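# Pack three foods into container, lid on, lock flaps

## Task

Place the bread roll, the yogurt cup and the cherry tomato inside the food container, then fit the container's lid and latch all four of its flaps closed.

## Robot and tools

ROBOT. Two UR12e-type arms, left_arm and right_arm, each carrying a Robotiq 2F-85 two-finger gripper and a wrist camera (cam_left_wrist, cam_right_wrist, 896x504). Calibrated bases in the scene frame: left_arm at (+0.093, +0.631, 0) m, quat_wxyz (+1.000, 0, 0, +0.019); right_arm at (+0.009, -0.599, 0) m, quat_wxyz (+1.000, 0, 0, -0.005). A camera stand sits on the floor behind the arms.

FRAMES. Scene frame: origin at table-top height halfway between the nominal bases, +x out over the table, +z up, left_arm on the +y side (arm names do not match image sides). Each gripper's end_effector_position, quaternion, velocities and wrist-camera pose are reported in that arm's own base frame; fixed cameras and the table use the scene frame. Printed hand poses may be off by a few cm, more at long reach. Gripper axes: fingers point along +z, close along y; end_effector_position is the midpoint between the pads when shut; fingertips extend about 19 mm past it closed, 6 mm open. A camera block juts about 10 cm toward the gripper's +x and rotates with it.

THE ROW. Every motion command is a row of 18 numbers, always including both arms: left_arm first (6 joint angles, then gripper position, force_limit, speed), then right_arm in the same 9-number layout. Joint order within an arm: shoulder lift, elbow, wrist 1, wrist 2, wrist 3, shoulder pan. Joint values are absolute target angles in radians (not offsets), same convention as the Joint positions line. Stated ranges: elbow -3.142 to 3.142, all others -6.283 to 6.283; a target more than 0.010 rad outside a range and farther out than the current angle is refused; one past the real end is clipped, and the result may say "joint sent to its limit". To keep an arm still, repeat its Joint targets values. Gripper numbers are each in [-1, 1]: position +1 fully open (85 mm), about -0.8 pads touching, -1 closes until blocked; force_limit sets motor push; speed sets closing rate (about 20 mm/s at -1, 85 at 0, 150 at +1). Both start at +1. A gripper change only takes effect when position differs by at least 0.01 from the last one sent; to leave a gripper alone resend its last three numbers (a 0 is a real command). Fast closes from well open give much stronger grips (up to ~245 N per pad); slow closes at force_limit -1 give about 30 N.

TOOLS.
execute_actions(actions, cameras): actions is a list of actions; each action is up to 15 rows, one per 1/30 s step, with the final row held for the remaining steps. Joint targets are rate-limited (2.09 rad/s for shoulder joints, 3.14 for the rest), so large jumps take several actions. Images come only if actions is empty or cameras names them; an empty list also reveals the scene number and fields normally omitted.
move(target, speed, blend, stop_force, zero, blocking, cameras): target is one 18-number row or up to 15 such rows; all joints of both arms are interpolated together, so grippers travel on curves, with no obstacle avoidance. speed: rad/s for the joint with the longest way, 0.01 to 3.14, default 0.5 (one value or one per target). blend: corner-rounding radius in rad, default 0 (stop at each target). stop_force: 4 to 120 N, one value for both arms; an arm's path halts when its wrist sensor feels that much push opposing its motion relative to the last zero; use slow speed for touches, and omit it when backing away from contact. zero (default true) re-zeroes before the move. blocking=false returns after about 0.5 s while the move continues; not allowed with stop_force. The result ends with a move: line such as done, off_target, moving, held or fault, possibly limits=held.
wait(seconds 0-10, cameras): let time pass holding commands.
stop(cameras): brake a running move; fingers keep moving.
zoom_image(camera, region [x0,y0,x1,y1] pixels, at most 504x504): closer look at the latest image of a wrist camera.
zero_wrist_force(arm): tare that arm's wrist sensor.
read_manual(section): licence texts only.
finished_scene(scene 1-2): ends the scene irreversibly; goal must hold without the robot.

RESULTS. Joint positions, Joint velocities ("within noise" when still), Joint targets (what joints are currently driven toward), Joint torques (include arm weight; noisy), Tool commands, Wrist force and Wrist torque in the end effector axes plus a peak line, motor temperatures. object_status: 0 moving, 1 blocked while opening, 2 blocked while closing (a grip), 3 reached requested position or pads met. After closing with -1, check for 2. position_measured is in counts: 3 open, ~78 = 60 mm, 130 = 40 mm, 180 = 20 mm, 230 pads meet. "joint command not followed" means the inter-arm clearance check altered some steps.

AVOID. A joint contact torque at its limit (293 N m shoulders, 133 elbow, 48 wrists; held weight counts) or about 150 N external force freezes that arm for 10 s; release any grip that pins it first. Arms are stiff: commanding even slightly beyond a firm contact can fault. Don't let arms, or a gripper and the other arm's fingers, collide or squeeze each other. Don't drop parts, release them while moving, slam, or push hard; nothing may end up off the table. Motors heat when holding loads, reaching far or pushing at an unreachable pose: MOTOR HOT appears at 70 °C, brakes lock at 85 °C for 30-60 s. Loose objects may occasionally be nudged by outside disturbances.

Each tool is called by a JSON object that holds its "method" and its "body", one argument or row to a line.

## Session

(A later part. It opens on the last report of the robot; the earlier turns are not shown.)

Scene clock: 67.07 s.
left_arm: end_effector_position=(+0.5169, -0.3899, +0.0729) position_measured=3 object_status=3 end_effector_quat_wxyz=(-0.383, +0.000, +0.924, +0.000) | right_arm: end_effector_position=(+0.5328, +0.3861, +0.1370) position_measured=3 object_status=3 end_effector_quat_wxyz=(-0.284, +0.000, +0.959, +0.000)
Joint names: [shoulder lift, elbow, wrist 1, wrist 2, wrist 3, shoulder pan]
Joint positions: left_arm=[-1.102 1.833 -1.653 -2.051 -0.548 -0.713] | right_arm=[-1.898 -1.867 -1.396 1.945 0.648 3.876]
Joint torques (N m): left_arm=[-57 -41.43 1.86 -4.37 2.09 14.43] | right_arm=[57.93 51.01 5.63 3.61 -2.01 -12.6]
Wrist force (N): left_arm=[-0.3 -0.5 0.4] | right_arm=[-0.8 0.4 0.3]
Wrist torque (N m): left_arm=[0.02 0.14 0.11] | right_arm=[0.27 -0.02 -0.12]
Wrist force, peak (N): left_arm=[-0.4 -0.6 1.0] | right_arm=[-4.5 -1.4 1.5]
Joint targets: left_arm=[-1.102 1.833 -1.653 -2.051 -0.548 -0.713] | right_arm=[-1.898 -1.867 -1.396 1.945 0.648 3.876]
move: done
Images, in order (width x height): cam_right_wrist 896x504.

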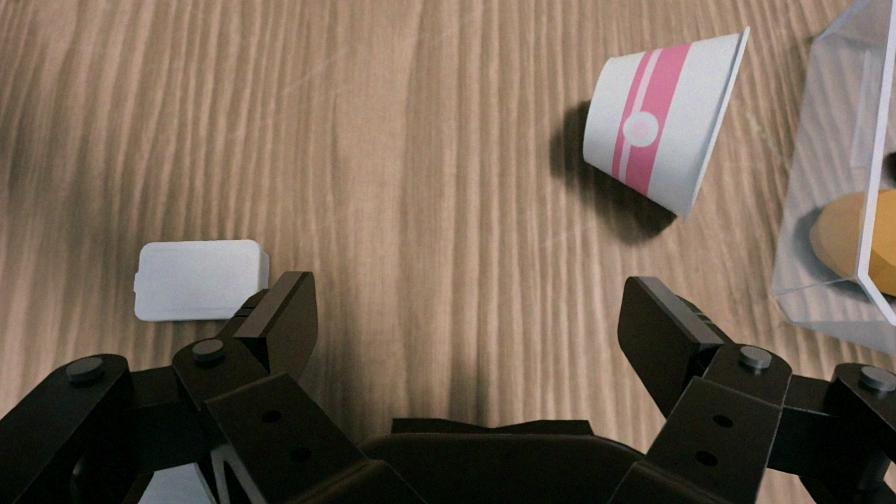

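{"method": "wait", "body": {
  "seconds": 0.3,
  "cameras": ["cam_right_wrist"]
}}

Scene clock: 67.57 s.
left_arm: end_effector_position=(+0.5169, -0.3899, +0.0729) position_measured=3 object_status=3 end_effector_quat_wxyz=(-0.383, +0.000, +0.924, +0.000) | right_arm: end_effector_position=(+0.5328, +0.3860, +0.1368) position_measured=3 object_status=3 end_effector_quat_wxyz=(-0.284, +0.000, +0.959, +0.000)
Joint names: [shoulder lift, elbow, wrist 1, wrist 2, wrist 3, shoulder pan]
Joint positions: left_arm=[-1.102 1.833 -1.653 -2.051 -0.548 -0.713] | right_arm=[-1.898 -1.867 -1.396 1.945 0.648 3.876]
Joint torques (N m): left_arm=[-57.99 -41.93 1.64 -4.07 1.98 13.68] | right_arm=[62.69 50.99 6.42 2.91 -1.98 -12.83]
Wrist force (N): left_arm=[-0.2 -0.3 0.4] | right_arm=[-0.1 0.7 0.3]
Wrist torque (N m): left_arm=[0.05 0.13 0.11] | right_arm=[0.32 -0.13 -0.12]
Wrist force, peak (N): left_arm=[-0.1 -0.8 0.8] | right_arm=[-0.6 0.0 0.9]
Joint targets: left_arm=[-1.102 1.833 -1.653 -2.051 -0.548 -0.713] | right_arm=[-1.898 -1.867 -1.396 1.945 0.648 3.876]
Tool commands: left_gripper/position=+1.0 left_gripper/force_limit=+1.0 left_gripper/speed=+1.0 right_gripper/position=+1.0 right_gripper/force_limit=-1.0 right_gripper/speed=+0.0
wait: 0.30 s; at rest from the start
Images, in order (width x height): cam_right_wrist 896x504.

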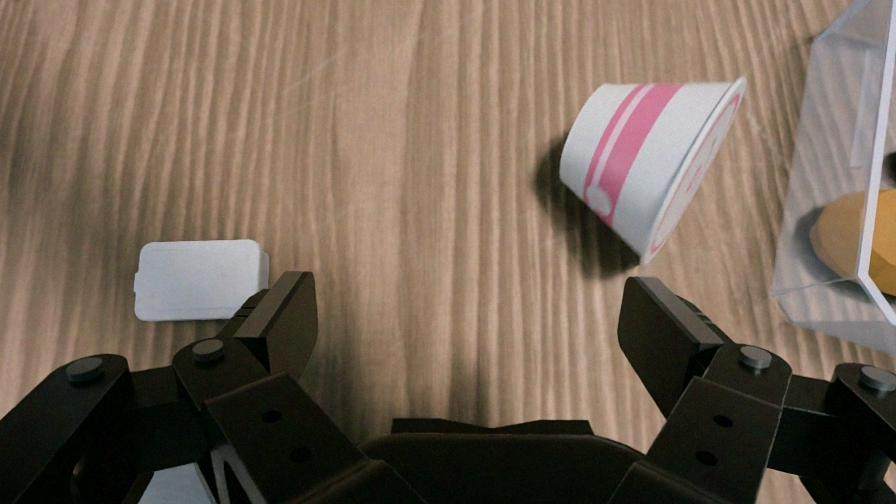

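{"method": "wait", "body": {
  "seconds": 4,
  "cameras": ["cam_right_wrist"]
}}

{"method": "wait", "body": {
  "seconds": 1,
  "cameras": ["cam_right_wrist"]
}}

Scene clock: 71.73 s.
left_arm: end_effector_position=(+0.5169, -0.3899, +0.0729) position_measured=3 object_status=3 end_effector_quat_wxyz=(-0.383, +0.000, +0.924, +0.000) | right_arm: end_effector_position=(+0.5328, +0.3860, +0.1368) position_measured=3 object_status=3 end_effector_quat_wxyz=(-0.284, +0.000, +0.959, +0.000)
Joint names: [shoulder lift, elbow, wrist 1, wrist 2, wrist 3, shoulder pan]
Joint positions: left_arm=[-1.102 1.833 -1.653 -2.051 -0.548 -0.713] | right_arm=[-1.898 -1.867 -1.396 1.945 0.648 3.876]
Joint torques (N m): left_arm=[-58.27 -42.12 2.14 -3.94 2.15 14.88] | right_arm=[62.77 50.17 6.07 2.78 -2.23 -14.73]
Wrist force (N): left_arm=[-0.4 -0.8 0.5] | right_arm=[-0.8 0.6 0.4]
Wrist torque (N m): left_arm=[-0.04 0.15 0.11] | right_arm=[0.31 -0.02 -0.12]
Wrist force, peak (N): left_arm=[-0.6 -0.9 0.7] | right_arm=[-1.3 0.3 0.3]
Joint targets: left_arm=[-1.102 1.833 -1.653 -2.051 -0.548 -0.713] | right_arm=[-1.898 -1.867 -1.396 1.945 0.648 3.876]
Tool commands: left_gripper/position=+1.0 left_gripper/force_limit=+1.0 left_gripper/speed=+1.0 right_gripper/position=+1.0 right_gripper/force_limit=-1.0 right_gripper/speed=+0.0
wait: 4.00 s; at rest from the start
Images, in order (width x height): cam_right_wrist 896x504.

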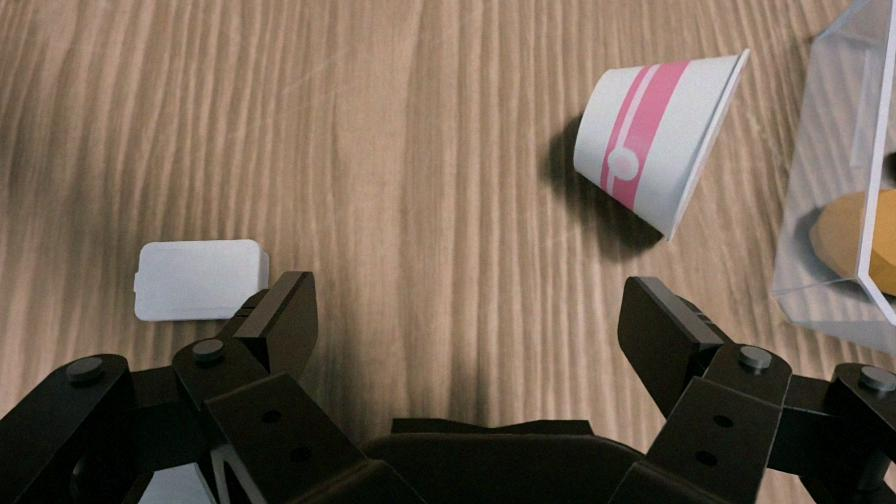

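Scene clock: 72.73 s.
left_arm: end_effector_position=(+0.5169, -0.3899, +0.0729) position_measured=3 object_status=3 end_effector_quat_wxyz=(-0.383, +0.000, +0.924, +0.000) | right_arm: end_effector_position=(+0.5328, +0.3860, +0.1368) position_measured=3 object_status=3 end_effector_quat_wxyz=(-0.284, +0.000, +0.959, +0.000)
Joint names: [shoulder lift, elbow, wrist 1, wrist 2, wrist 3, shoulder pan]
Joint positions: left_arm=[-1.102 1.833 -1.653 -2.051 -0.548 -0.713] | right_arm=[-1.898 -1.867 -1.396 1.945 0.648 3.876]
Joint torques (N m): left_arm=[-59.34 -40.61 1.99 -4.17 1.98 14.63] | right_arm=[61.85 50.42 5.42 2.96 -1.95 -11.74]
Wrist force (N): left_arm=[-0.6 -0.3 0.4] | right_arm=[-0.6 0.3 0.3]
Wrist torque (N m): left_arm=[0.04 0.20 0.11] | right_arm=[0.26 -0.05 -0.12]
Wrist force, peak (N): left_arm=[-0.6 -0.7 0.7] | right_arm=[-0.8 0.2 0.7]
Joint targets: left_arm=[-1.102 1.833 -1.653 -2.051 -0.548 -0.713] | right_arm=[-1.898 -1.867 -1.396 1.945 0.648 3.876]
Tool commands: left_gripper/position=+1.0 left_gripper/force_limit=+1.0 left_gripper/speed=+1.0 right_gripper/position=+1.0 right_gripper/force_limit=-1.0 right_gripper/speed=+0.0
wait: 1.00 s; at rest by 0.17 s
Images, in order (width x height): cam_right_wrist 896x504.

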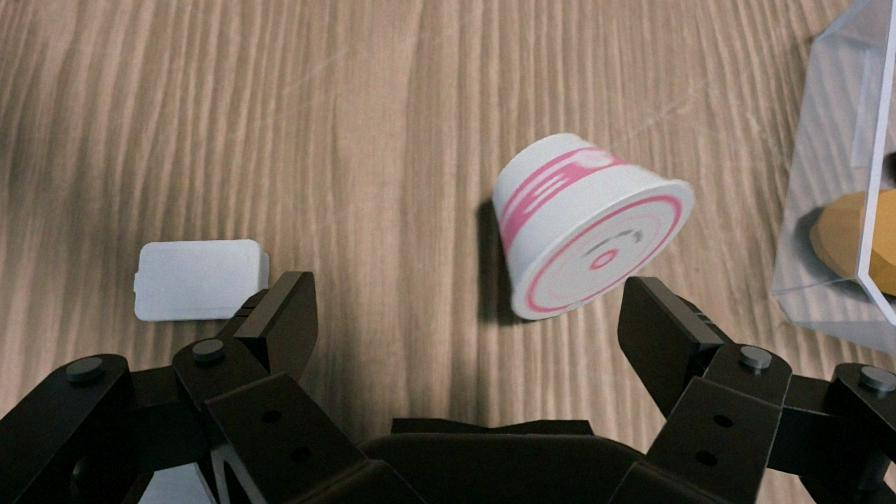

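{"method": "wait", "body": {
  "seconds": 8,
  "cameras": ["cam_right_wrist"]
}}

{"method": "wait", "body": {
  "seconds": 0.5,
  "cameras": ["cam_right_wrist"]
}}

{"method": "wait", "body": {
  "seconds": 0.5,
  "cameras": ["cam_right_wrist"]
}}

Scene clock: 80.87 s.
left_arm: end_effector_position=(+0.5169, -0.3899, +0.0729) position_measured=3 object_status=3 end_effector_quat_wxyz=(-0.383, +0.000, +0.924, +0.000) | right_arm: end_effector_position=(+0.5328, +0.3860, +0.1368) position_measured=3 object_status=3 end_effector_quat_wxyz=(-0.284, +0.000, +0.959, +0.000)
Joint names: [shoulder lift, elbow, wrist 1, wrist 2, wrist 3, shoulder pan]
Joint positions: left_arm=[-1.102 1.833 -1.653 -2.051 -0.548 -0.713] | right_arm=[-1.898 -1.867 -1.396 1.945 0.648 3.876]
Joint torques (N m): left_arm=[-61.45 -42.22 1.87 -4.35 2.04 14.25] | right_arm=[61.4 49.03 5.52 2.49 -2.59 -10.45]
Wrist force (N): left_arm=[-0.4 -0.6 0.5] | right_arm=[-0.3 0.3 0.3]
Wrist torque (N m): left_arm=[0.00 0.16 0.10] | right_arm=[0.28 -0.09 -0.11]
Wrist force, peak (N): left_arm=[-0.7 -0.8 0.6] | right_arm=[-0.8 0.9 0.6]
Joint targets: left_arm=[-1.102 1.833 -1.653 -2.051 -0.548 -0.713] | right_arm=[-1.898 -1.867 -1.396 1.945 0.648 3.876]
Tool commands: left_gripper/position=+1.0 left_gripper/force_limit=+1.0 left_gripper/speed=+1.0 right_gripper/position=+1.0 right_gripper/force_limit=-1.0 right_gripper/speed=+0.0
wait: 8.00 s; at rest by 0.03 s
Images, in order (width x height): cam_right_wrist 896x504.

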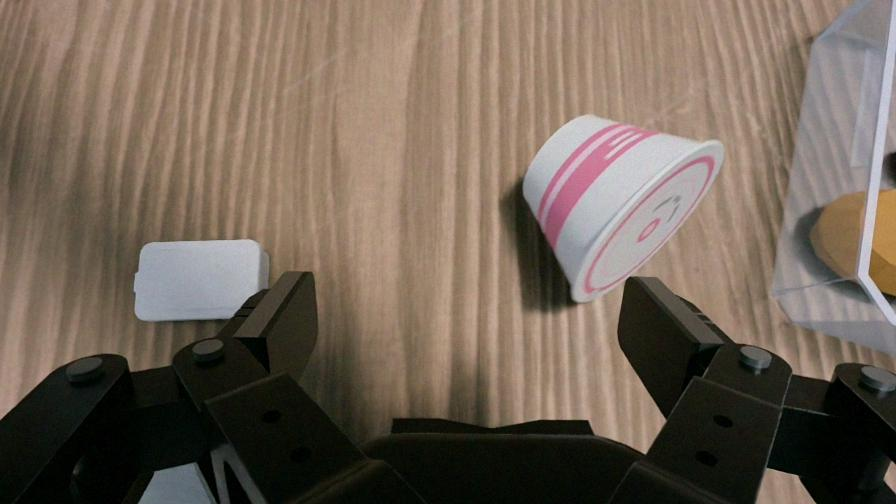

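Scene clock: 81.37 s.
left_arm: end_effector_position=(+0.5169, -0.3899, +0.0729) position_measured=3 object_status=3 end_effector_quat_wxyz=(-0.383, +0.000, +0.924, +0.000) | right_arm: end_effector_position=(+0.5328, +0.3860, +0.1368) position_measured=3 object_status=3 end_effector_quat_wxyz=(-0.284, +0.000, +0.959, +0.000)
Joint names: [shoulder lift, elbow, wrist 1, wrist 2, wrist 3, shoulder pan]
Joint positions: left_arm=[-1.102 1.833 -1.653 -2.051 -0.548 -0.713] | right_arm=[-1.898 -1.867 -1.396 1.945 0.648 3.876]
Joint torques (N m): left_arm=[-59.85 -41.78 1.59 -3.98 1.98 13.55] | right_arm=[60.08 49.94 5.96 3.4 -1.9 -10.73]
Wrist force (N): left_arm=[-0.2 -0.6 0.6] | right_arm=[-0.5 0.4 0.7]
Wrist torque (N m): left_arm=[-0.01 0.13 0.11] | right_arm=[0.27 -0.08 -0.11]
Wrist force, peak (N): left_arm=[-0.3 -0.8 0.5] | right_arm=[-0.7 0.2 0.9]
Joint targets: left_arm=[-1.102 1.833 -1.653 -2.051 -0.548 -0.713] | right_arm=[-1.898 -1.867 -1.396 1.945 0.648 3.876]
Tool commands: left_gripper/position=+1.0 left_gripper/force_limit=+1.0 left_gripper/speed=+1.0 right_gripper/position=+1.0 right_gripper/force_limit=-1.0 right_gripper/speed=+0.0
wait: 0.50 s; at rest by 0.17 s
Images, in order (width x height): cam_right_wrist 896x504.

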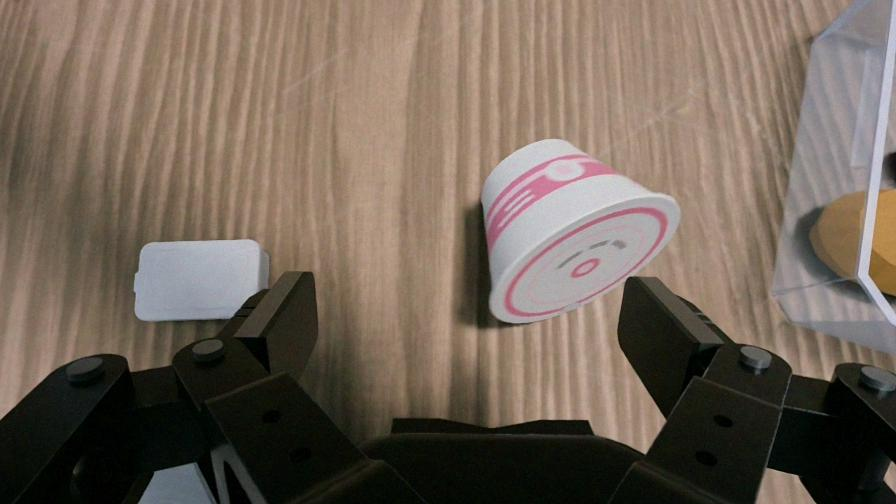

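Scene clock: 81.87 s.
left_arm: end_effector_position=(+0.5169, -0.3899, +0.0729) position_measured=3 object_status=3 end_effector_quat_wxyz=(-0.383, +0.000, +0.924, +0.000) | right_arm: end_effector_position=(+0.5328, +0.3860, +0.1368) position_measured=3 object_status=3 end_effector_quat_wxyz=(-0.284, +0.000, +0.959, +0.000)
Joint names: [shoulder lift, elbow, wrist 1, wrist 2, wrist 3, shoulder pan]
Joint positions: left_arm=[-1.102 1.833 -1.653 -2.051 -0.548 -0.713] | right_arm=[-1.898 -1.867 -1.396 1.945 0.648 3.876]
Joint torques (N m): left_arm=[-59.15 -41.35 1.82 -4.18 1.58 14.26] | right_arm=[61.79 49.23 5.95 2.93 -1.97 -13.47]
Wrist force (N): left_arm=[-0.5 -0.6 0.1] | right_arm=[-0.4 0.2 0.5]
Wrist torque (N m): left_arm=[0.00 0.19 0.11] | right_arm=[0.24 -0.07 -0.12]
Wrist force, peak (N): left_arm=[-0.3 -0.7 0.6] | right_arm=[-0.7 0.3 1.0]
Joint targets: left_arm=[-1.102 1.833 -1.653 -2.051 -0.548 -0.713] | right_arm=[-1.898 -1.867 -1.396 1.945 0.648 3.876]
Tool commands: left_gripper/position=+1.0 left_gripper/force_limit=+1.0 left_gripper/speed=+1.0 right_gripper/position=+1.0 right_gripper/force_limit=-1.0 right_gripper/speed=+0.0
wait: 0.50 s; at rest by 0.17 s
Images, in order (width x height): cam_right_wrist 896x504.

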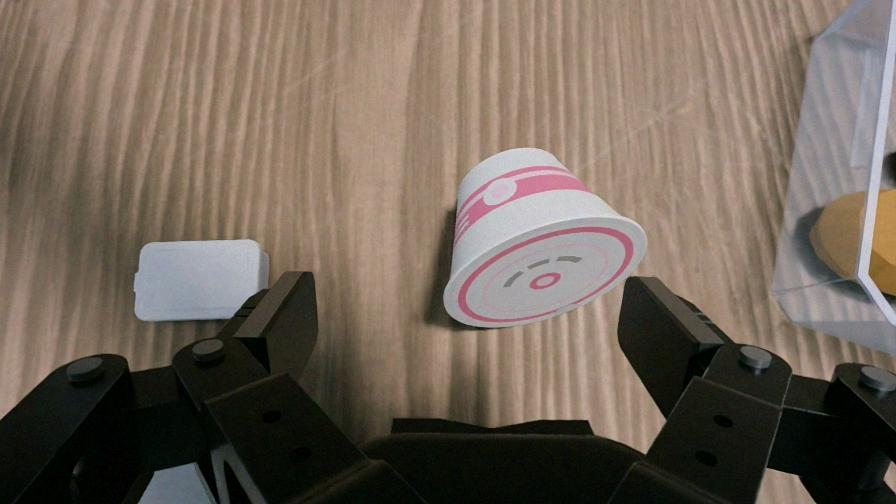

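{"method": "wait", "body": {
  "seconds": 10,
  "cameras": ["cam_right_wrist"]
}}

{"method": "wait", "body": {
  "seconds": 1,
  "cameras": ["cam_right_wrist"]
}}

{"method": "wait", "body": {
  "seconds": 1,
  "cameras": ["cam_right_wrist"]
}}

{"method": "wait", "body": {
  "seconds": 1,
  "cameras": ["cam_right_wrist"]
}}

Scene clock: 92.27 s.
left_arm: end_effector_position=(+0.5169, -0.3899, +0.0729) position_measured=3 object_status=3 end_effector_quat_wxyz=(-0.383, +0.000, +0.924, +0.000) | right_arm: end_effector_position=(+0.5328, +0.3860, +0.1368) position_measured=3 object_status=3 end_effector_quat_wxyz=(-0.284, +0.000, +0.959, +0.000)
Joint names: [shoulder lift, elbow, wrist 1, wrist 2, wrist 3, shoulder pan]
Joint positions: left_arm=[-1.102 1.833 -1.653 -2.051 -0.548 -0.713] | right_arm=[-1.898 -1.867 -1.396 1.945 0.648 3.876]
Joint torques (N m): left_arm=[-59.24 -41.03 1.84 -3.86 2.08 12.52] | right_arm=[62.45 48.49 5.48 3.01 -1.97 -12.17]
Wrist force (N): left_arm=[-0.3 -0.4 0.5] | right_arm=[0.1 0.6 0.4]
Wrist torque (N m): left_arm=[0.03 0.13 0.11] | right_arm=[0.30 -0.16 -0.12]
Wrist force, peak (N): left_arm=[-0.5 -0.7 1.0] | right_arm=[-0.6 0.8 1.2]
Joint targets: left_arm=[-1.102 1.833 -1.653 -2.051 -0.548 -0.713] | right_arm=[-1.898 -1.867 -1.396 1.945 0.648 3.876]
Tool commands: left_gripper/position=+1.0 left_gripper/force_limit=+1.0 left_gripper/speed=+1.0 right_gripper/position=+1.0 right_gripper/force_limit=-1.0 right_gripper/speed=+0.0
wait: 10.00 s; at rest from the start
Images, in order (width x height): cam_right_wrist 896x504.

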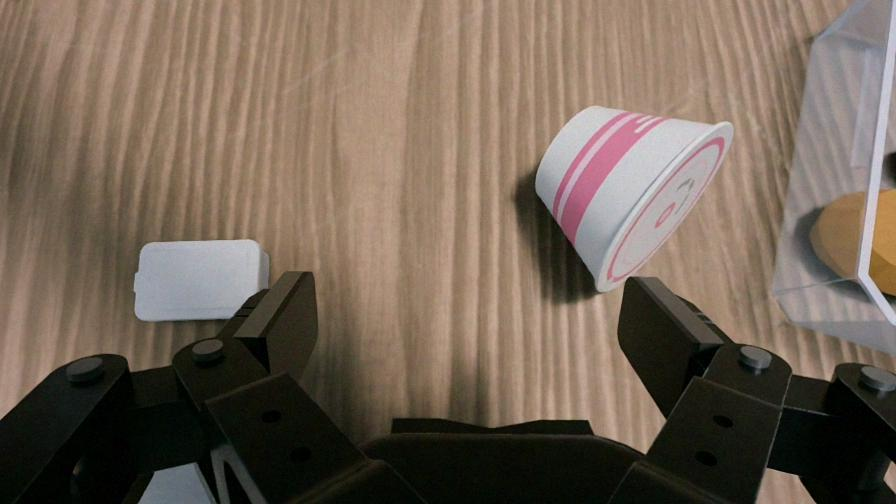

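Scene clock: 93.27 s.
left_arm: end_effector_position=(+0.5169, -0.3899, +0.0729) position_measured=3 object_status=3 end_effector_quat_wxyz=(-0.383, +0.000, +0.924, +0.000) | right_arm: end_effector_position=(+0.5328, +0.3860, +0.1368) position_measured=3 object_status=3 end_effector_quat_wxyz=(-0.284, +0.000, +0.959, +0.000)
Joint names: [shoulder lift, elbow, wrist 1, wrist 2, wrist 3, shoulder pan]
Joint positions: left_arm=[-1.102 1.833 -1.653 -2.051 -0.548 -0.713] | right_arm=[-1.898 -1.867 -1.396 1.945 0.648 3.876]
Joint torques (N m): left_arm=[-60.53 -41.94 1.97 -3.85 1.61 13.28] | right_arm=[61.84 49.23 5.85 2.7 -2.09 -11.28]
Wrist force (N): left_arm=[-0.4 -0.6 0.4] | right_arm=[-0.3 0.4 0.4]
Wrist torque (N m): left_arm=[0.00 0.16 0.11] | right_arm=[0.28 -0.10 -0.11]
Wrist force, peak (N): left_arm=[-0.4 -0.8 0.7] | right_arm=[-0.7 0.6 0.7]
Joint targets: left_arm=[-1.102 1.833 -1.653 -2.051 -0.548 -0.713] | right_arm=[-1.898 -1.867 -1.396 1.945 0.648 3.876]
Tool commands: left_gripper/position=+1.0 left_gripper/force_limit=+1.0 left_gripper/speed=+1.0 right_gripper/position=+1.0 right_gripper/force_limit=-1.0 right_gripper/speed=+0.0
wait: 1.00 s; at rest by 0.17 s
Images, in order (width x height): cam_right_wrist 896x504.

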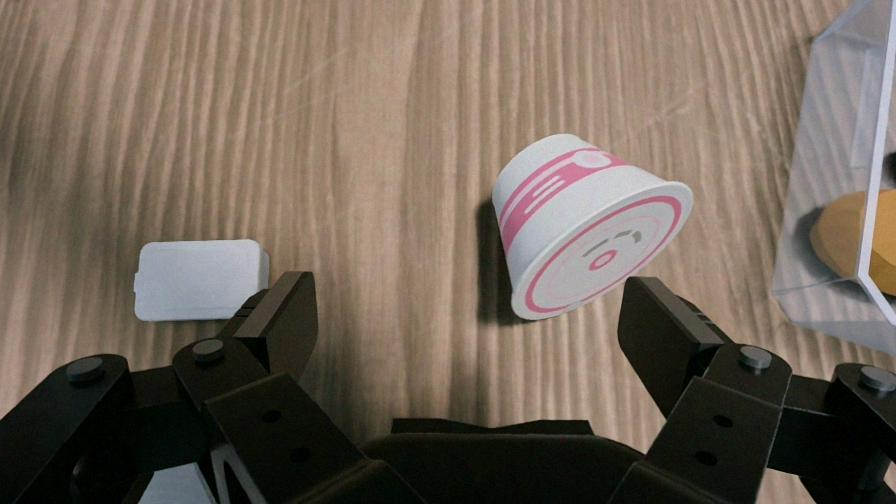

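Scene clock: 94.27 s.
left_arm: end_effector_position=(+0.5169, -0.3899, +0.0729) position_measured=3 object_status=3 end_effector_quat_wxyz=(-0.383, +0.000, +0.924, +0.000) | right_arm: end_effector_position=(+0.5328, +0.3860, +0.1368) position_measured=3 object_status=3 end_effector_quat_wxyz=(-0.284, +0.000, +0.959, +0.000)
Joint names: [shoulder lift, elbow, wrist 1, wrist 2, wrist 3, shoulder pan]
Joint positions: left_arm=[-1.102 1.833 -1.653 -2.051 -0.548 -0.713] | right_arm=[-1.898 -1.867 -1.396 1.945 0.648 3.876]
Joint torques (N m): left_arm=[-59.02 -41.91 1.77 -4.21 1.93 13.97] | right_arm=[61.45 48.22 6.29 3.26 -1.5 -12.05]
Wrist force (N): left_arm=[-0.3 -0.5 0.4] | right_arm=[-0.3 0.7 0.5]
Wrist torque (N m): left_arm=[0.01 0.13 0.11] | right_arm=[0.33 -0.09 -0.12]
Wrist force, peak (N): left_arm=[-0.4 -0.6 1.0] | right_arm=[-0.8 0.7 0.3]
Joint targets: left_arm=[-1.102 1.833 -1.653 -2.051 -0.548 -0.713] | right_arm=[-1.898 -1.867 -1.396 1.945 0.648 3.876]
Tool commands: left_gripper/position=+1.0 left_gripper/force_limit=+1.0 left_gripper/speed=+1.0 right_gripper/position=+1.0 right_gripper/force_limit=-1.0 right_gripper/speed=+0.0
wait: 1.00 s; at rest by 0.17 s
Images, in order (width x height): cam_right_wrist 896x504.

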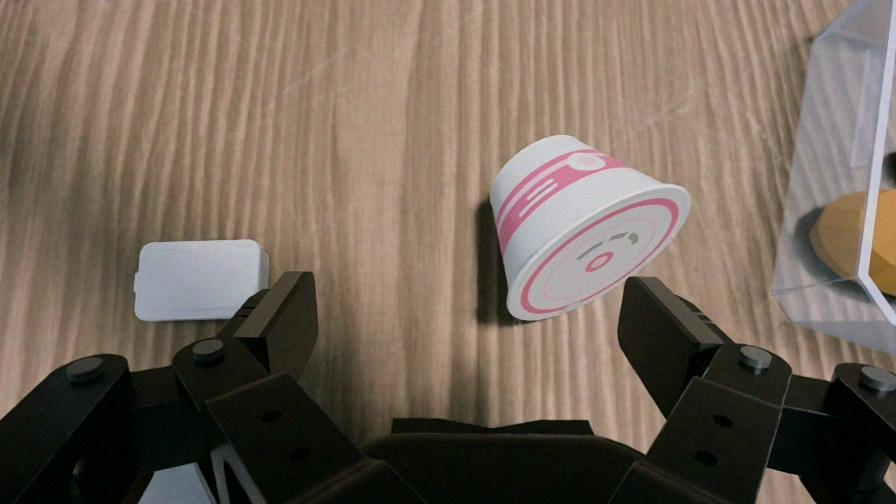

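Scene clock: 95.27 s.
left_arm: end_effector_position=(+0.5169, -0.3899, +0.0729) position_measured=3 object_status=3 end_effector_quat_wxyz=(-0.383, +0.000, +0.924, +0.000) | right_arm: end_effector_position=(+0.5328, +0.3860, +0.1368) position_measured=3 object_status=3 end_effector_quat_wxyz=(-0.284, +0.000, +0.959, +0.000)
Joint names: [shoulder lift, elbow, wrist 1, wrist 2, wrist 3, shoulder pan]
Joint positions: left_arm=[-1.102 1.833 -1.653 -2.051 -0.548 -0.713] | right_arm=[-1.898 -1.867 -1.396 1.945 0.648 3.876]
Joint torques (N m): left_arm=[-60.66 -42.08 2.24 -3.7 1.7 12.64] | right_arm=[60.78 46.37 5.94 2.94 -1.87 -10.47]
Wrist force (N): left_arm=[-0.4 -0.7 0.6] | right_arm=[-0.3 0.4 0.5]
Wrist torque (N m): left_arm=[-0.02 0.16 0.11] | right_arm=[0.29 -0.10 -0.12]
Wrist force, peak (N): left_arm=[-0.5 -0.7 0.6] | right_arm=[-0.9 0.2 1.0]
Joint targets: left_arm=[-1.102 1.833 -1.653 -2.051 -0.548 -0.713] | right_arm=[-1.898 -1.867 -1.396 1.945 0.648 3.876]
Tool commands: left_gripper/position=+1.0 left_gripper/force_limit=+1.0 left_gripper/speed=+1.0 right_gripper/position=+1.0 right_gripper/force_limit=-1.0 right_gripper/speed=+0.0
wait: 1.00 s; at rest by 0.17 s
Images, in order (width x height): cam_right_wrist 896x504.

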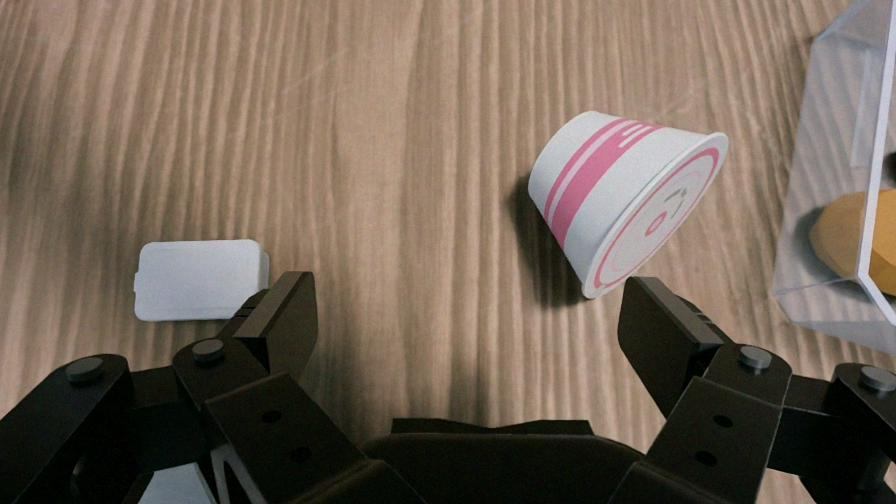

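{"method": "move", "body": {
  "target": [-1.1021,1.8326,-1.6533,-2.0513,-0.548,-0.7126,1,1,1,-1.9964,-1.6992,-1.5717,1.7342,0.2562,4.0818,1,-1,0],
  "speed": 0.3
}}

{"method": "wait", "body": {
  "seconds": 5,
  "cameras": ["cam_right_wrist"]
}}

{"method": "wait", "body": {
  "seconds": 1.4,
  "cameras": ["cam_right_wrist"]
}}

Scene clock: 97.50 s.
left_arm: end_effector_position=(+0.5169, -0.3899, +0.0729) position_measured=3 object_status=3 end_effector_quat_wxyz=(-0.383, +0.000, +0.924, +0.000) | right_arm: end_effector_position=(+0.5122, +0.4845, +0.1368) position_measured=3 object_status=3 end_effector_quat_wxyz=(-0.270, -0.300, +0.911, -0.089)
Joint names: [shoulder lift, elbow, wrist 1, wrist 2, wrist 3, shoulder pan]
Joint positions: left_arm=[-1.102 1.833 -1.653 -2.051 -0.548 -0.713] | right_arm=[-1.996 -1.699 -1.572 1.734 0.256 4.082]
Joint torques (N m): left_arm=[-59.78 -41.35 1.77 -3.92 1.93 13.34] | right_arm=[69.89 51.7 -0.61 -1.82 -2.17 16.24]
Wrist force (N): left_arm=[-0.3 -0.4 0.4] | right_arm=[-1.0 0.2 0.5]
Wrist torque (N m): left_arm=[0.03 0.15 0.11] | right_arm=[0.24 0.03 -0.04]
Wrist force, peak (N): left_arm=[-0.6 -0.8 0.6] | right_arm=[-1.7 1.3 0.5]
Joint targets: left_arm=[-1.102 1.833 -1.653 -2.051 -0.548 -0.713] | right_arm=[-1.996 -1.699 -1.572 1.734 0.256 4.082]
move: done

Scene clock: 102.50 s.
left_arm: end_effector_position=(+0.5169, -0.3899, +0.0729) position_measured=3 object_status=3 end_effector_quat_wxyz=(-0.383, +0.000, +0.924, +0.000) | right_arm: end_effector_position=(+0.5121, +0.4845, +0.1368) position_measured=3 object_status=3 end_effector_quat_wxyz=(-0.270, -0.300, +0.911, -0.089)
Joint names: [shoulder lift, elbow, wrist 1, wrist 2, wrist 3, shoulder pan]
Joint positions: left_arm=[-1.102 1.833 -1.653 -2.051 -0.548 -0.713] | right_arm=[-1.996 -1.699 -1.572 1.734 0.256 4.082]
Joint torques (N m): left_arm=[-61.66 -41.91 1.79 -3.86 2.11 13.29] | right_arm=[70.62 52.19 0 -1.61 -2.32 20.87]
Wrist force (N): left_arm=[-0.3 -0.6 0.3] | right_arm=[-1.2 -0.2 0.8]
Wrist torque (N m): left_arm=[-0.01 0.14 0.11] | right_arm=[0.18 0.05 -0.05]
Wrist force, peak (N): left_arm=[-0.5 -1.0 0.7] | right_arm=[-1.1 0.3 1.4]
Joint targets: left_arm=[-1.102 1.833 -1.653 -2.051 -0.548 -0.713] | right_arm=[-1.996 -1.699 -1.572 1.734 0.256 4.082]
Tool commands: left_gripper/position=+1.0 left_gripper/force_limit=+1.0 left_gripper/speed=+1.0 right_gripper/position=+1.0 right_gripper/force_limit=-1.0 right_gripper/speed=+0.0
wait: 5.00 s; at rest by 0.17 s
Images, in order (width x height): cam_right_wrist 896x504.

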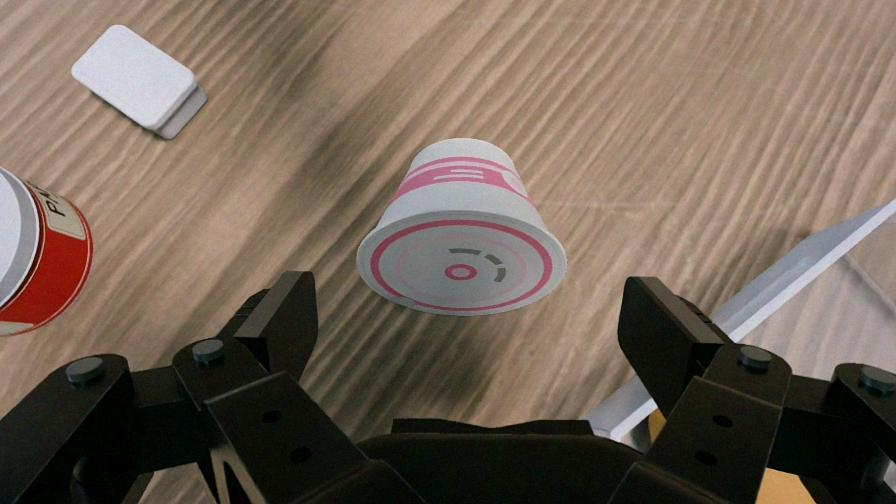

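Scene clock: 103.90 s.
left_arm: end_effector_position=(+0.5169, -0.3899, +0.0729) position_measured=3 object_status=3 end_effector_quat_wxyz=(-0.383, +0.000, +0.924, +0.000) | right_arm: end_effector_position=(+0.5121, +0.4845, +0.1368) position_measured=3 object_status=3 end_effector_quat_wxyz=(-0.270, -0.300, +0.911, -0.089)
Joint names: [shoulder lift, elbow, wrist 1, wrist 2, wrist 3, shoulder pan]
Joint positions: left_arm=[-1.102 1.833 -1.653 -2.051 -0.548 -0.713] | right_arm=[-1.996 -1.699 -1.572 1.734 0.256 4.082]
Joint torques (N m): left_arm=[-60.42 -42.78 1.52 -3.81 1.57 12.98] | right_arm=[70.02 49.71 -0.4 -1.51 -2.37 21]
Wrist force (N): left_arm=[-0.3 -0.6 0.7] | right_arm=[-1.4 -0.1 0.2]
Wrist torque (N m): left_arm=[0.01 0.14 0.10] | right_arm=[0.20 0.08 -0.06]
Wrist force, peak (N): left_arm=[-0.6 -0.8 0.6] | right_arm=[-1.5 0.4 1.0]
Joint targets: left_arm=[-1.102 1.833 -1.653 -2.051 -0.548 -0.713] | right_arm=[-1.996 -1.699 -1.572 1.734 0.256 4.082]
Tool commands: left_gripper/position=+1.0 left_gripper/force_limit=+1.0 left_gripper/speed=+1.0 right_gripper/position=+1.0 right_gripper/force_limit=-1.0 right_gripper/speed=+0.0
wait: 1.40 s; at rest by 0.17 s
Images, in order (width x height): cam_right_wrist 896x504.

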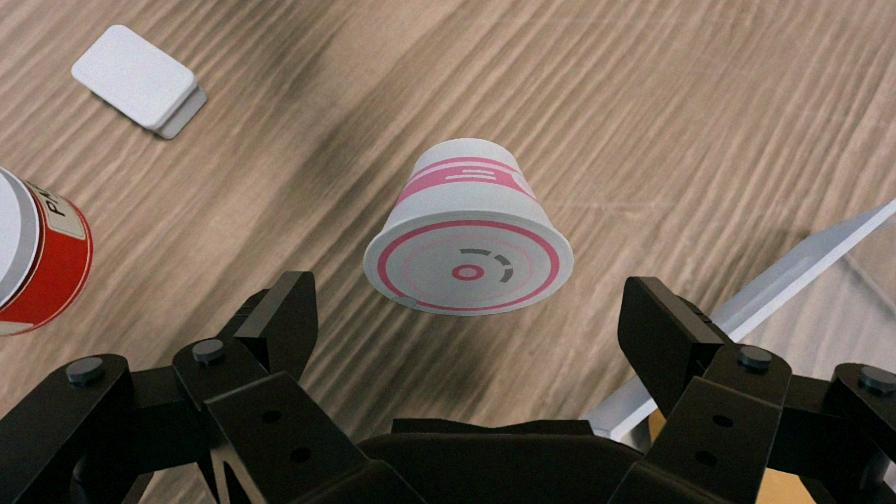

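{"method": "move", "body": {
  "target": [-1.1021,1.8326,-1.6533,-2.0513,-0.548,-0.7126,1,1,1,-2.0122,-1.8990,-1.3526,1.7473,0.2778,4.1069,1,-1,0],
  "cameras": ["cam_right_wrist"],
  "speed": 0.1,
  "stop_force": 6
}}

Scene clock: 107.30 s.
left_arm: end_effector_position=(+0.5169, -0.3899, +0.0729) position_measured=3 object_status=3 end_effector_quat_wxyz=(-0.383, +0.000, +0.924, +0.000) | right_arm: end_effector_position=(+0.4691, +0.4535, +0.0520) position_measured=3 object_status=3 end_effector_quat_wxyz=(-0.270, -0.300, +0.911, -0.089)
Joint names: [shoulder lift, elbow, wrist 1, wrist 2, wrist 3, shoulder pan]
Joint positions: left_arm=[-1.102 1.833 -1.653 -2.051 -0.548 -0.713] | right_arm=[-2.01 -1.865 -1.39 1.745 0.274 4.103]
Joint torques (N m): left_arm=[-59.96 -40.91 1.86 -3.85 1.58 12.38] | right_arm=[89.76 47.98 -0.45 -1.7 -2.45 -13.31]
Wrist force (N): left_arm=[-0.1 -0.8 0.4] | right_arm=[-1.2 -0.8 0.6]
Wrist torque (N m): left_arm=[-0.04 0.11 0.11] | right_arm=[0.01 0.09 -0.17]
Wrist force, peak (N): left_arm=[-0.2 -0.8 0.8] | right_arm=[3.0 -1.8 -6.9]
Joint targets: left_arm=[-1.102 1.833 -1.653 -2.051 -0.548 -0.713] | right_arm=[-2.010 -1.865 -1.390 1.745 0.274 4.103]
move: contact (right_arm); right_arm: the wrist 1 is farthest, 0.037 rad from its target
Images, in order (width x height): cam_right_wrist 896x504.

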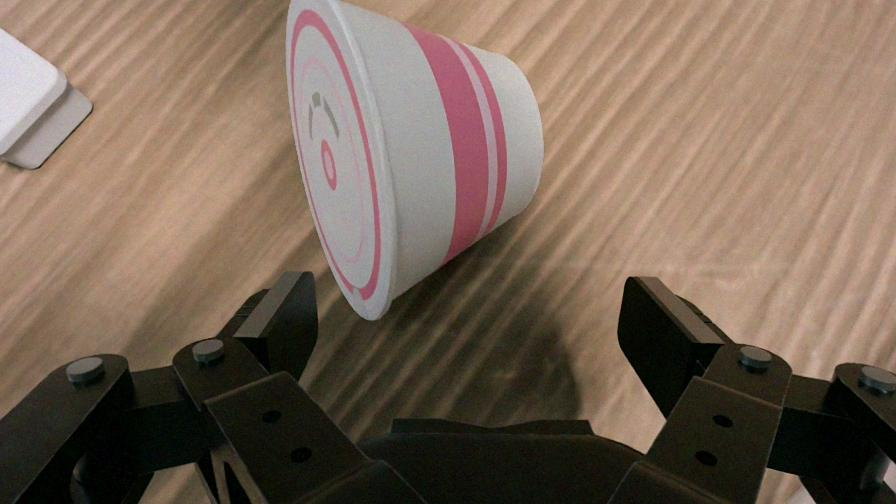

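{"method": "wait", "body": {
  "seconds": 3,
  "cameras": ["cam_right_wrist"]
}}

{"method": "wait", "body": {
  "seconds": 1,
  "cameras": ["cam_right_wrist"]
}}

Scene clock: 110.40 s.
left_arm: end_effector_position=(+0.5169, -0.3899, +0.0729) position_measured=3 object_status=3 end_effector_quat_wxyz=(-0.383, +0.000, +0.924, +0.000) | right_arm: end_effector_position=(+0.4691, +0.4535, +0.0520) position_measured=3 object_status=3 end_effector_quat_wxyz=(-0.270, -0.300, +0.911, -0.089)
Joint names: [shoulder lift, elbow, wrist 1, wrist 2, wrist 3, shoulder pan]
Joint positions: left_arm=[-1.102 1.833 -1.653 -2.051 -0.548 -0.713] | right_arm=[-2.01 -1.865 -1.39 1.745 0.274 4.103]
Joint torques (N m): left_arm=[-60.4 -41.49 2.23 -3.92 1.83 13.65] | right_arm=[87.24 40.02 -0.24 -0.96 -2.09 -7.26]
Wrist force (N): left_arm=[-0.3 -0.3 0.4] | right_arm=[-0.9 0.3 1.1]
Wrist torque (N m): left_arm=[0.05 0.14 0.11] | right_arm=[0.18 0.02 -0.16]
Wrist force, peak (N): left_arm=[-0.4 -0.8 0.6] | right_arm=[-1.7 0.6 1.4]
Joint targets: left_arm=[-1.102 1.833 -1.653 -2.051 -0.548 -0.713] | right_arm=[-2.010 -1.865 -1.390 1.745 0.274 4.103]
Tool commands: left_gripper/position=+1.0 left_gripper/force_limit=+1.0 left_gripper/speed=+1.0 right_gripper/position=+1.0 right_gripper/force_limit=-1.0 right_gripper/speed=+0.0
wait: 3.00 s; at rest by 0.07 s
Images, in order (width x height): cam_right_wrist 896x504.

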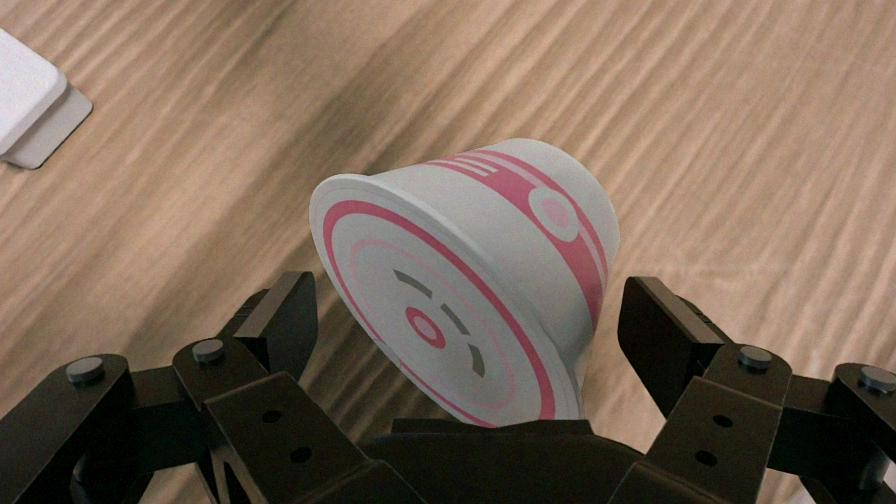

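Scene clock: 111.40 s.
left_arm: end_effector_position=(+0.5169, -0.3899, +0.0729) position_measured=3 object_status=3 end_effector_quat_wxyz=(-0.383, +0.000, +0.924, +0.000) | right_arm: end_effector_position=(+0.4691, +0.4535, +0.0520) position_measured=3 object_status=3 end_effector_quat_wxyz=(-0.270, -0.300, +0.911, -0.089)
Joint names: [shoulder lift, elbow, wrist 1, wrist 2, wrist 3, shoulder pan]
Joint positions: left_arm=[-1.102 1.833 -1.653 -2.051 -0.548 -0.713] | right_arm=[-2.01 -1.865 -1.39 1.745 0.274 4.103]
Joint torques (N m): left_arm=[-57.75 -41.34 1.73 -3.79 1.89 14.06] | right_arm=[83.25 38.05 0.44 -0.36 -2.3 -8.26]
Wrist force (N): left_arm=[-0.4 -0.5 0.5] | right_arm=[-1.6 0.0 0.6]
Wrist torque (N m): left_arm=[0.01 0.14 0.11] | right_arm=[0.15 0.14 -0.17]
Wrist force, peak (N): left_arm=[-0.4 -0.5 0.9] | right_arm=[-1.6 0.0 0.6]
Joint targets: left_arm=[-1.102 1.833 -1.653 -2.051 -0.548 -0.713] | right_arm=[-2.010 -1.865 -1.390 1.745 0.274 4.103]
Tool commands: left_gripper/position=+1.0 left_gripper/force_limit=+1.0 left_gripper/speed=+1.0 right_gripper/position=+1.0 right_gripper/force_limit=-1.0 right_gripper/speed=+0.0
wait: 1.00 s; at rest by 0.17 s
Images, in order (width x height): cam_right_wrist 896x504.

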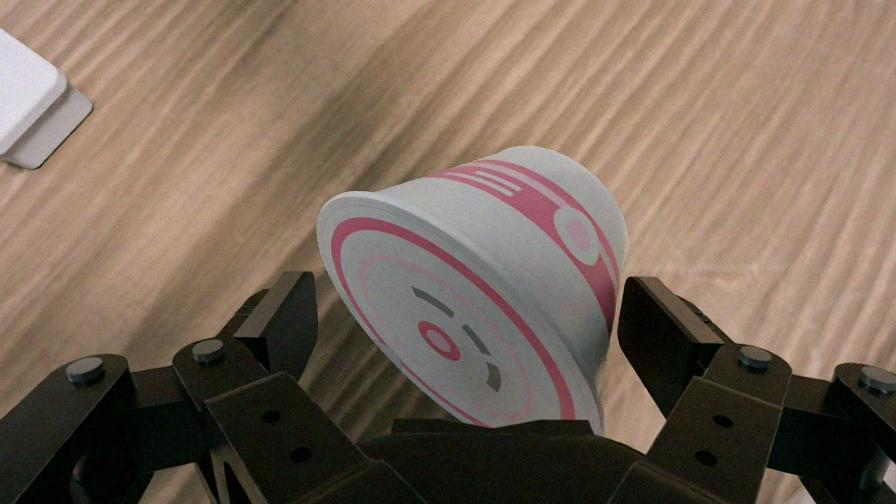

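{"method": "wait", "body": {
  "seconds": 3,
  "cameras": ["cam_right_wrist"]
}}

{"method": "wait", "body": {
  "seconds": 3,
  "cameras": ["cam_right_wrist"]
}}

Scene clock: 114.53 s.
left_arm: end_effector_position=(+0.5169, -0.3899, +0.0729) position_measured=3 object_status=3 end_effector_quat_wxyz=(-0.383, +0.000, +0.924, +0.000) | right_arm: end_effector_position=(+0.4691, +0.4535, +0.0520) position_measured=3 object_status=3 end_effector_quat_wxyz=(-0.270, -0.300, +0.911, -0.089)
Joint names: [shoulder lift, elbow, wrist 1, wrist 2, wrist 3, shoulder pan]
Joint positions: left_arm=[-1.102 1.833 -1.653 -2.051 -0.548 -0.713] | right_arm=[-2.01 -1.865 -1.39 1.745 0.274 4.103]
Joint torques (N m): left_arm=[-59.27 -41.56 1.88 -3.8 1.59 14.43] | right_arm=[78.56 32.9 0.19 0.42 -2.41 3.27]
Wrist force (N): left_arm=[-0.1 -0.7 0.6] | right_arm=[-0.9 -0.3 0.3]
Wrist torque (N m): left_arm=[-0.02 0.10 0.11] | right_arm=[0.09 0.04 -0.16]
Wrist force, peak (N): left_arm=[-0.5 -0.8 0.7] | right_arm=[-1.7 0.1 0.9]
Joint targets: left_arm=[-1.102 1.833 -1.653 -2.051 -0.548 -0.713] | right_arm=[-2.010 -1.865 -1.390 1.745 0.274 4.103]
Tool commands: left_gripper/position=+1.0 left_gripper/force_limit=+1.0 left_gripper/speed=+1.0 right_gripper/position=+1.0 right_gripper/force_limit=-1.0 right_gripper/speed=+0.0
wait: 3.00 s; at rest by 0.03 s
Images, in order (width x height): cam_right_wrist 896x504.

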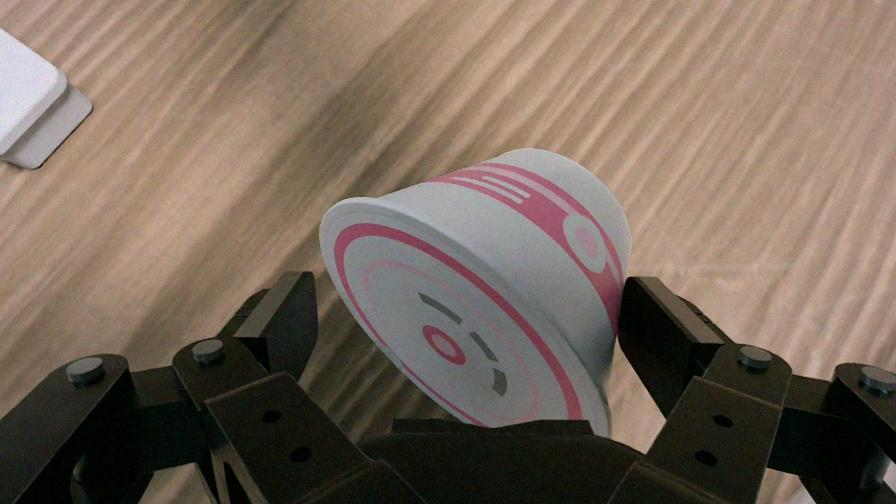

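Scene clock: 117.53 s.
left_arm: end_effector_position=(+0.5169, -0.3899, +0.0729) position_measured=3 object_status=3 end_effector_quat_wxyz=(-0.383, +0.000, +0.924, +0.000) | right_arm: end_effector_position=(+0.4691, +0.4535, +0.0520) position_measured=3 object_status=3 end_effector_quat_wxyz=(-0.270, -0.300, +0.911, -0.089)
Joint names: [shoulder lift, elbow, wrist 1, wrist 2, wrist 3, shoulder pan]
Joint positions: left_arm=[-1.102 1.833 -1.653 -2.051 -0.548 -0.713] | right_arm=[-2.01 -1.865 -1.39 1.745 0.274 4.103]
Joint torques (N m): left_arm=[-59.77 -41 1.37 -3.61 1.39 13.05] | right_arm=[71.92 32.52 0.96 0.47 -1.82 9.32]
Wrist force (N): left_arm=[-0.5 -0.8 0.4] | right_arm=[-1.2 0.0 0.3]
Wrist torque (N m): left_arm=[-0.04 0.16 0.11] | right_arm=[0.15 0.09 -0.16]
Wrist force, peak (N): left_arm=[-0.8 -1.1 0.3] | right_arm=[-1.3 -0.3 1.3]
Joint targets: left_arm=[-1.102 1.833 -1.653 -2.051 -0.548 -0.713] | right_arm=[-2.010 -1.865 -1.390 1.745 0.274 4.103]
Tool commands: left_gripper/position=+1.0 left_gripper/force_limit=+1.0 left_gripper/speed=+1.0 right_gripper/position=+1.0 right_gripper/force_limit=-1.0 right_gripper/speed=+0.0
wait: 3.00 s; at rest by 0.17 s
Images, in order (width x height): cam_right_wrist 896x504.

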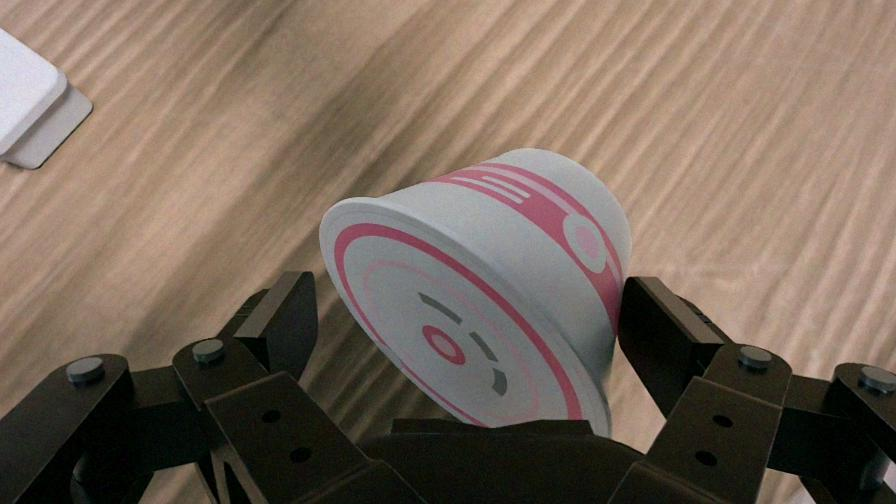

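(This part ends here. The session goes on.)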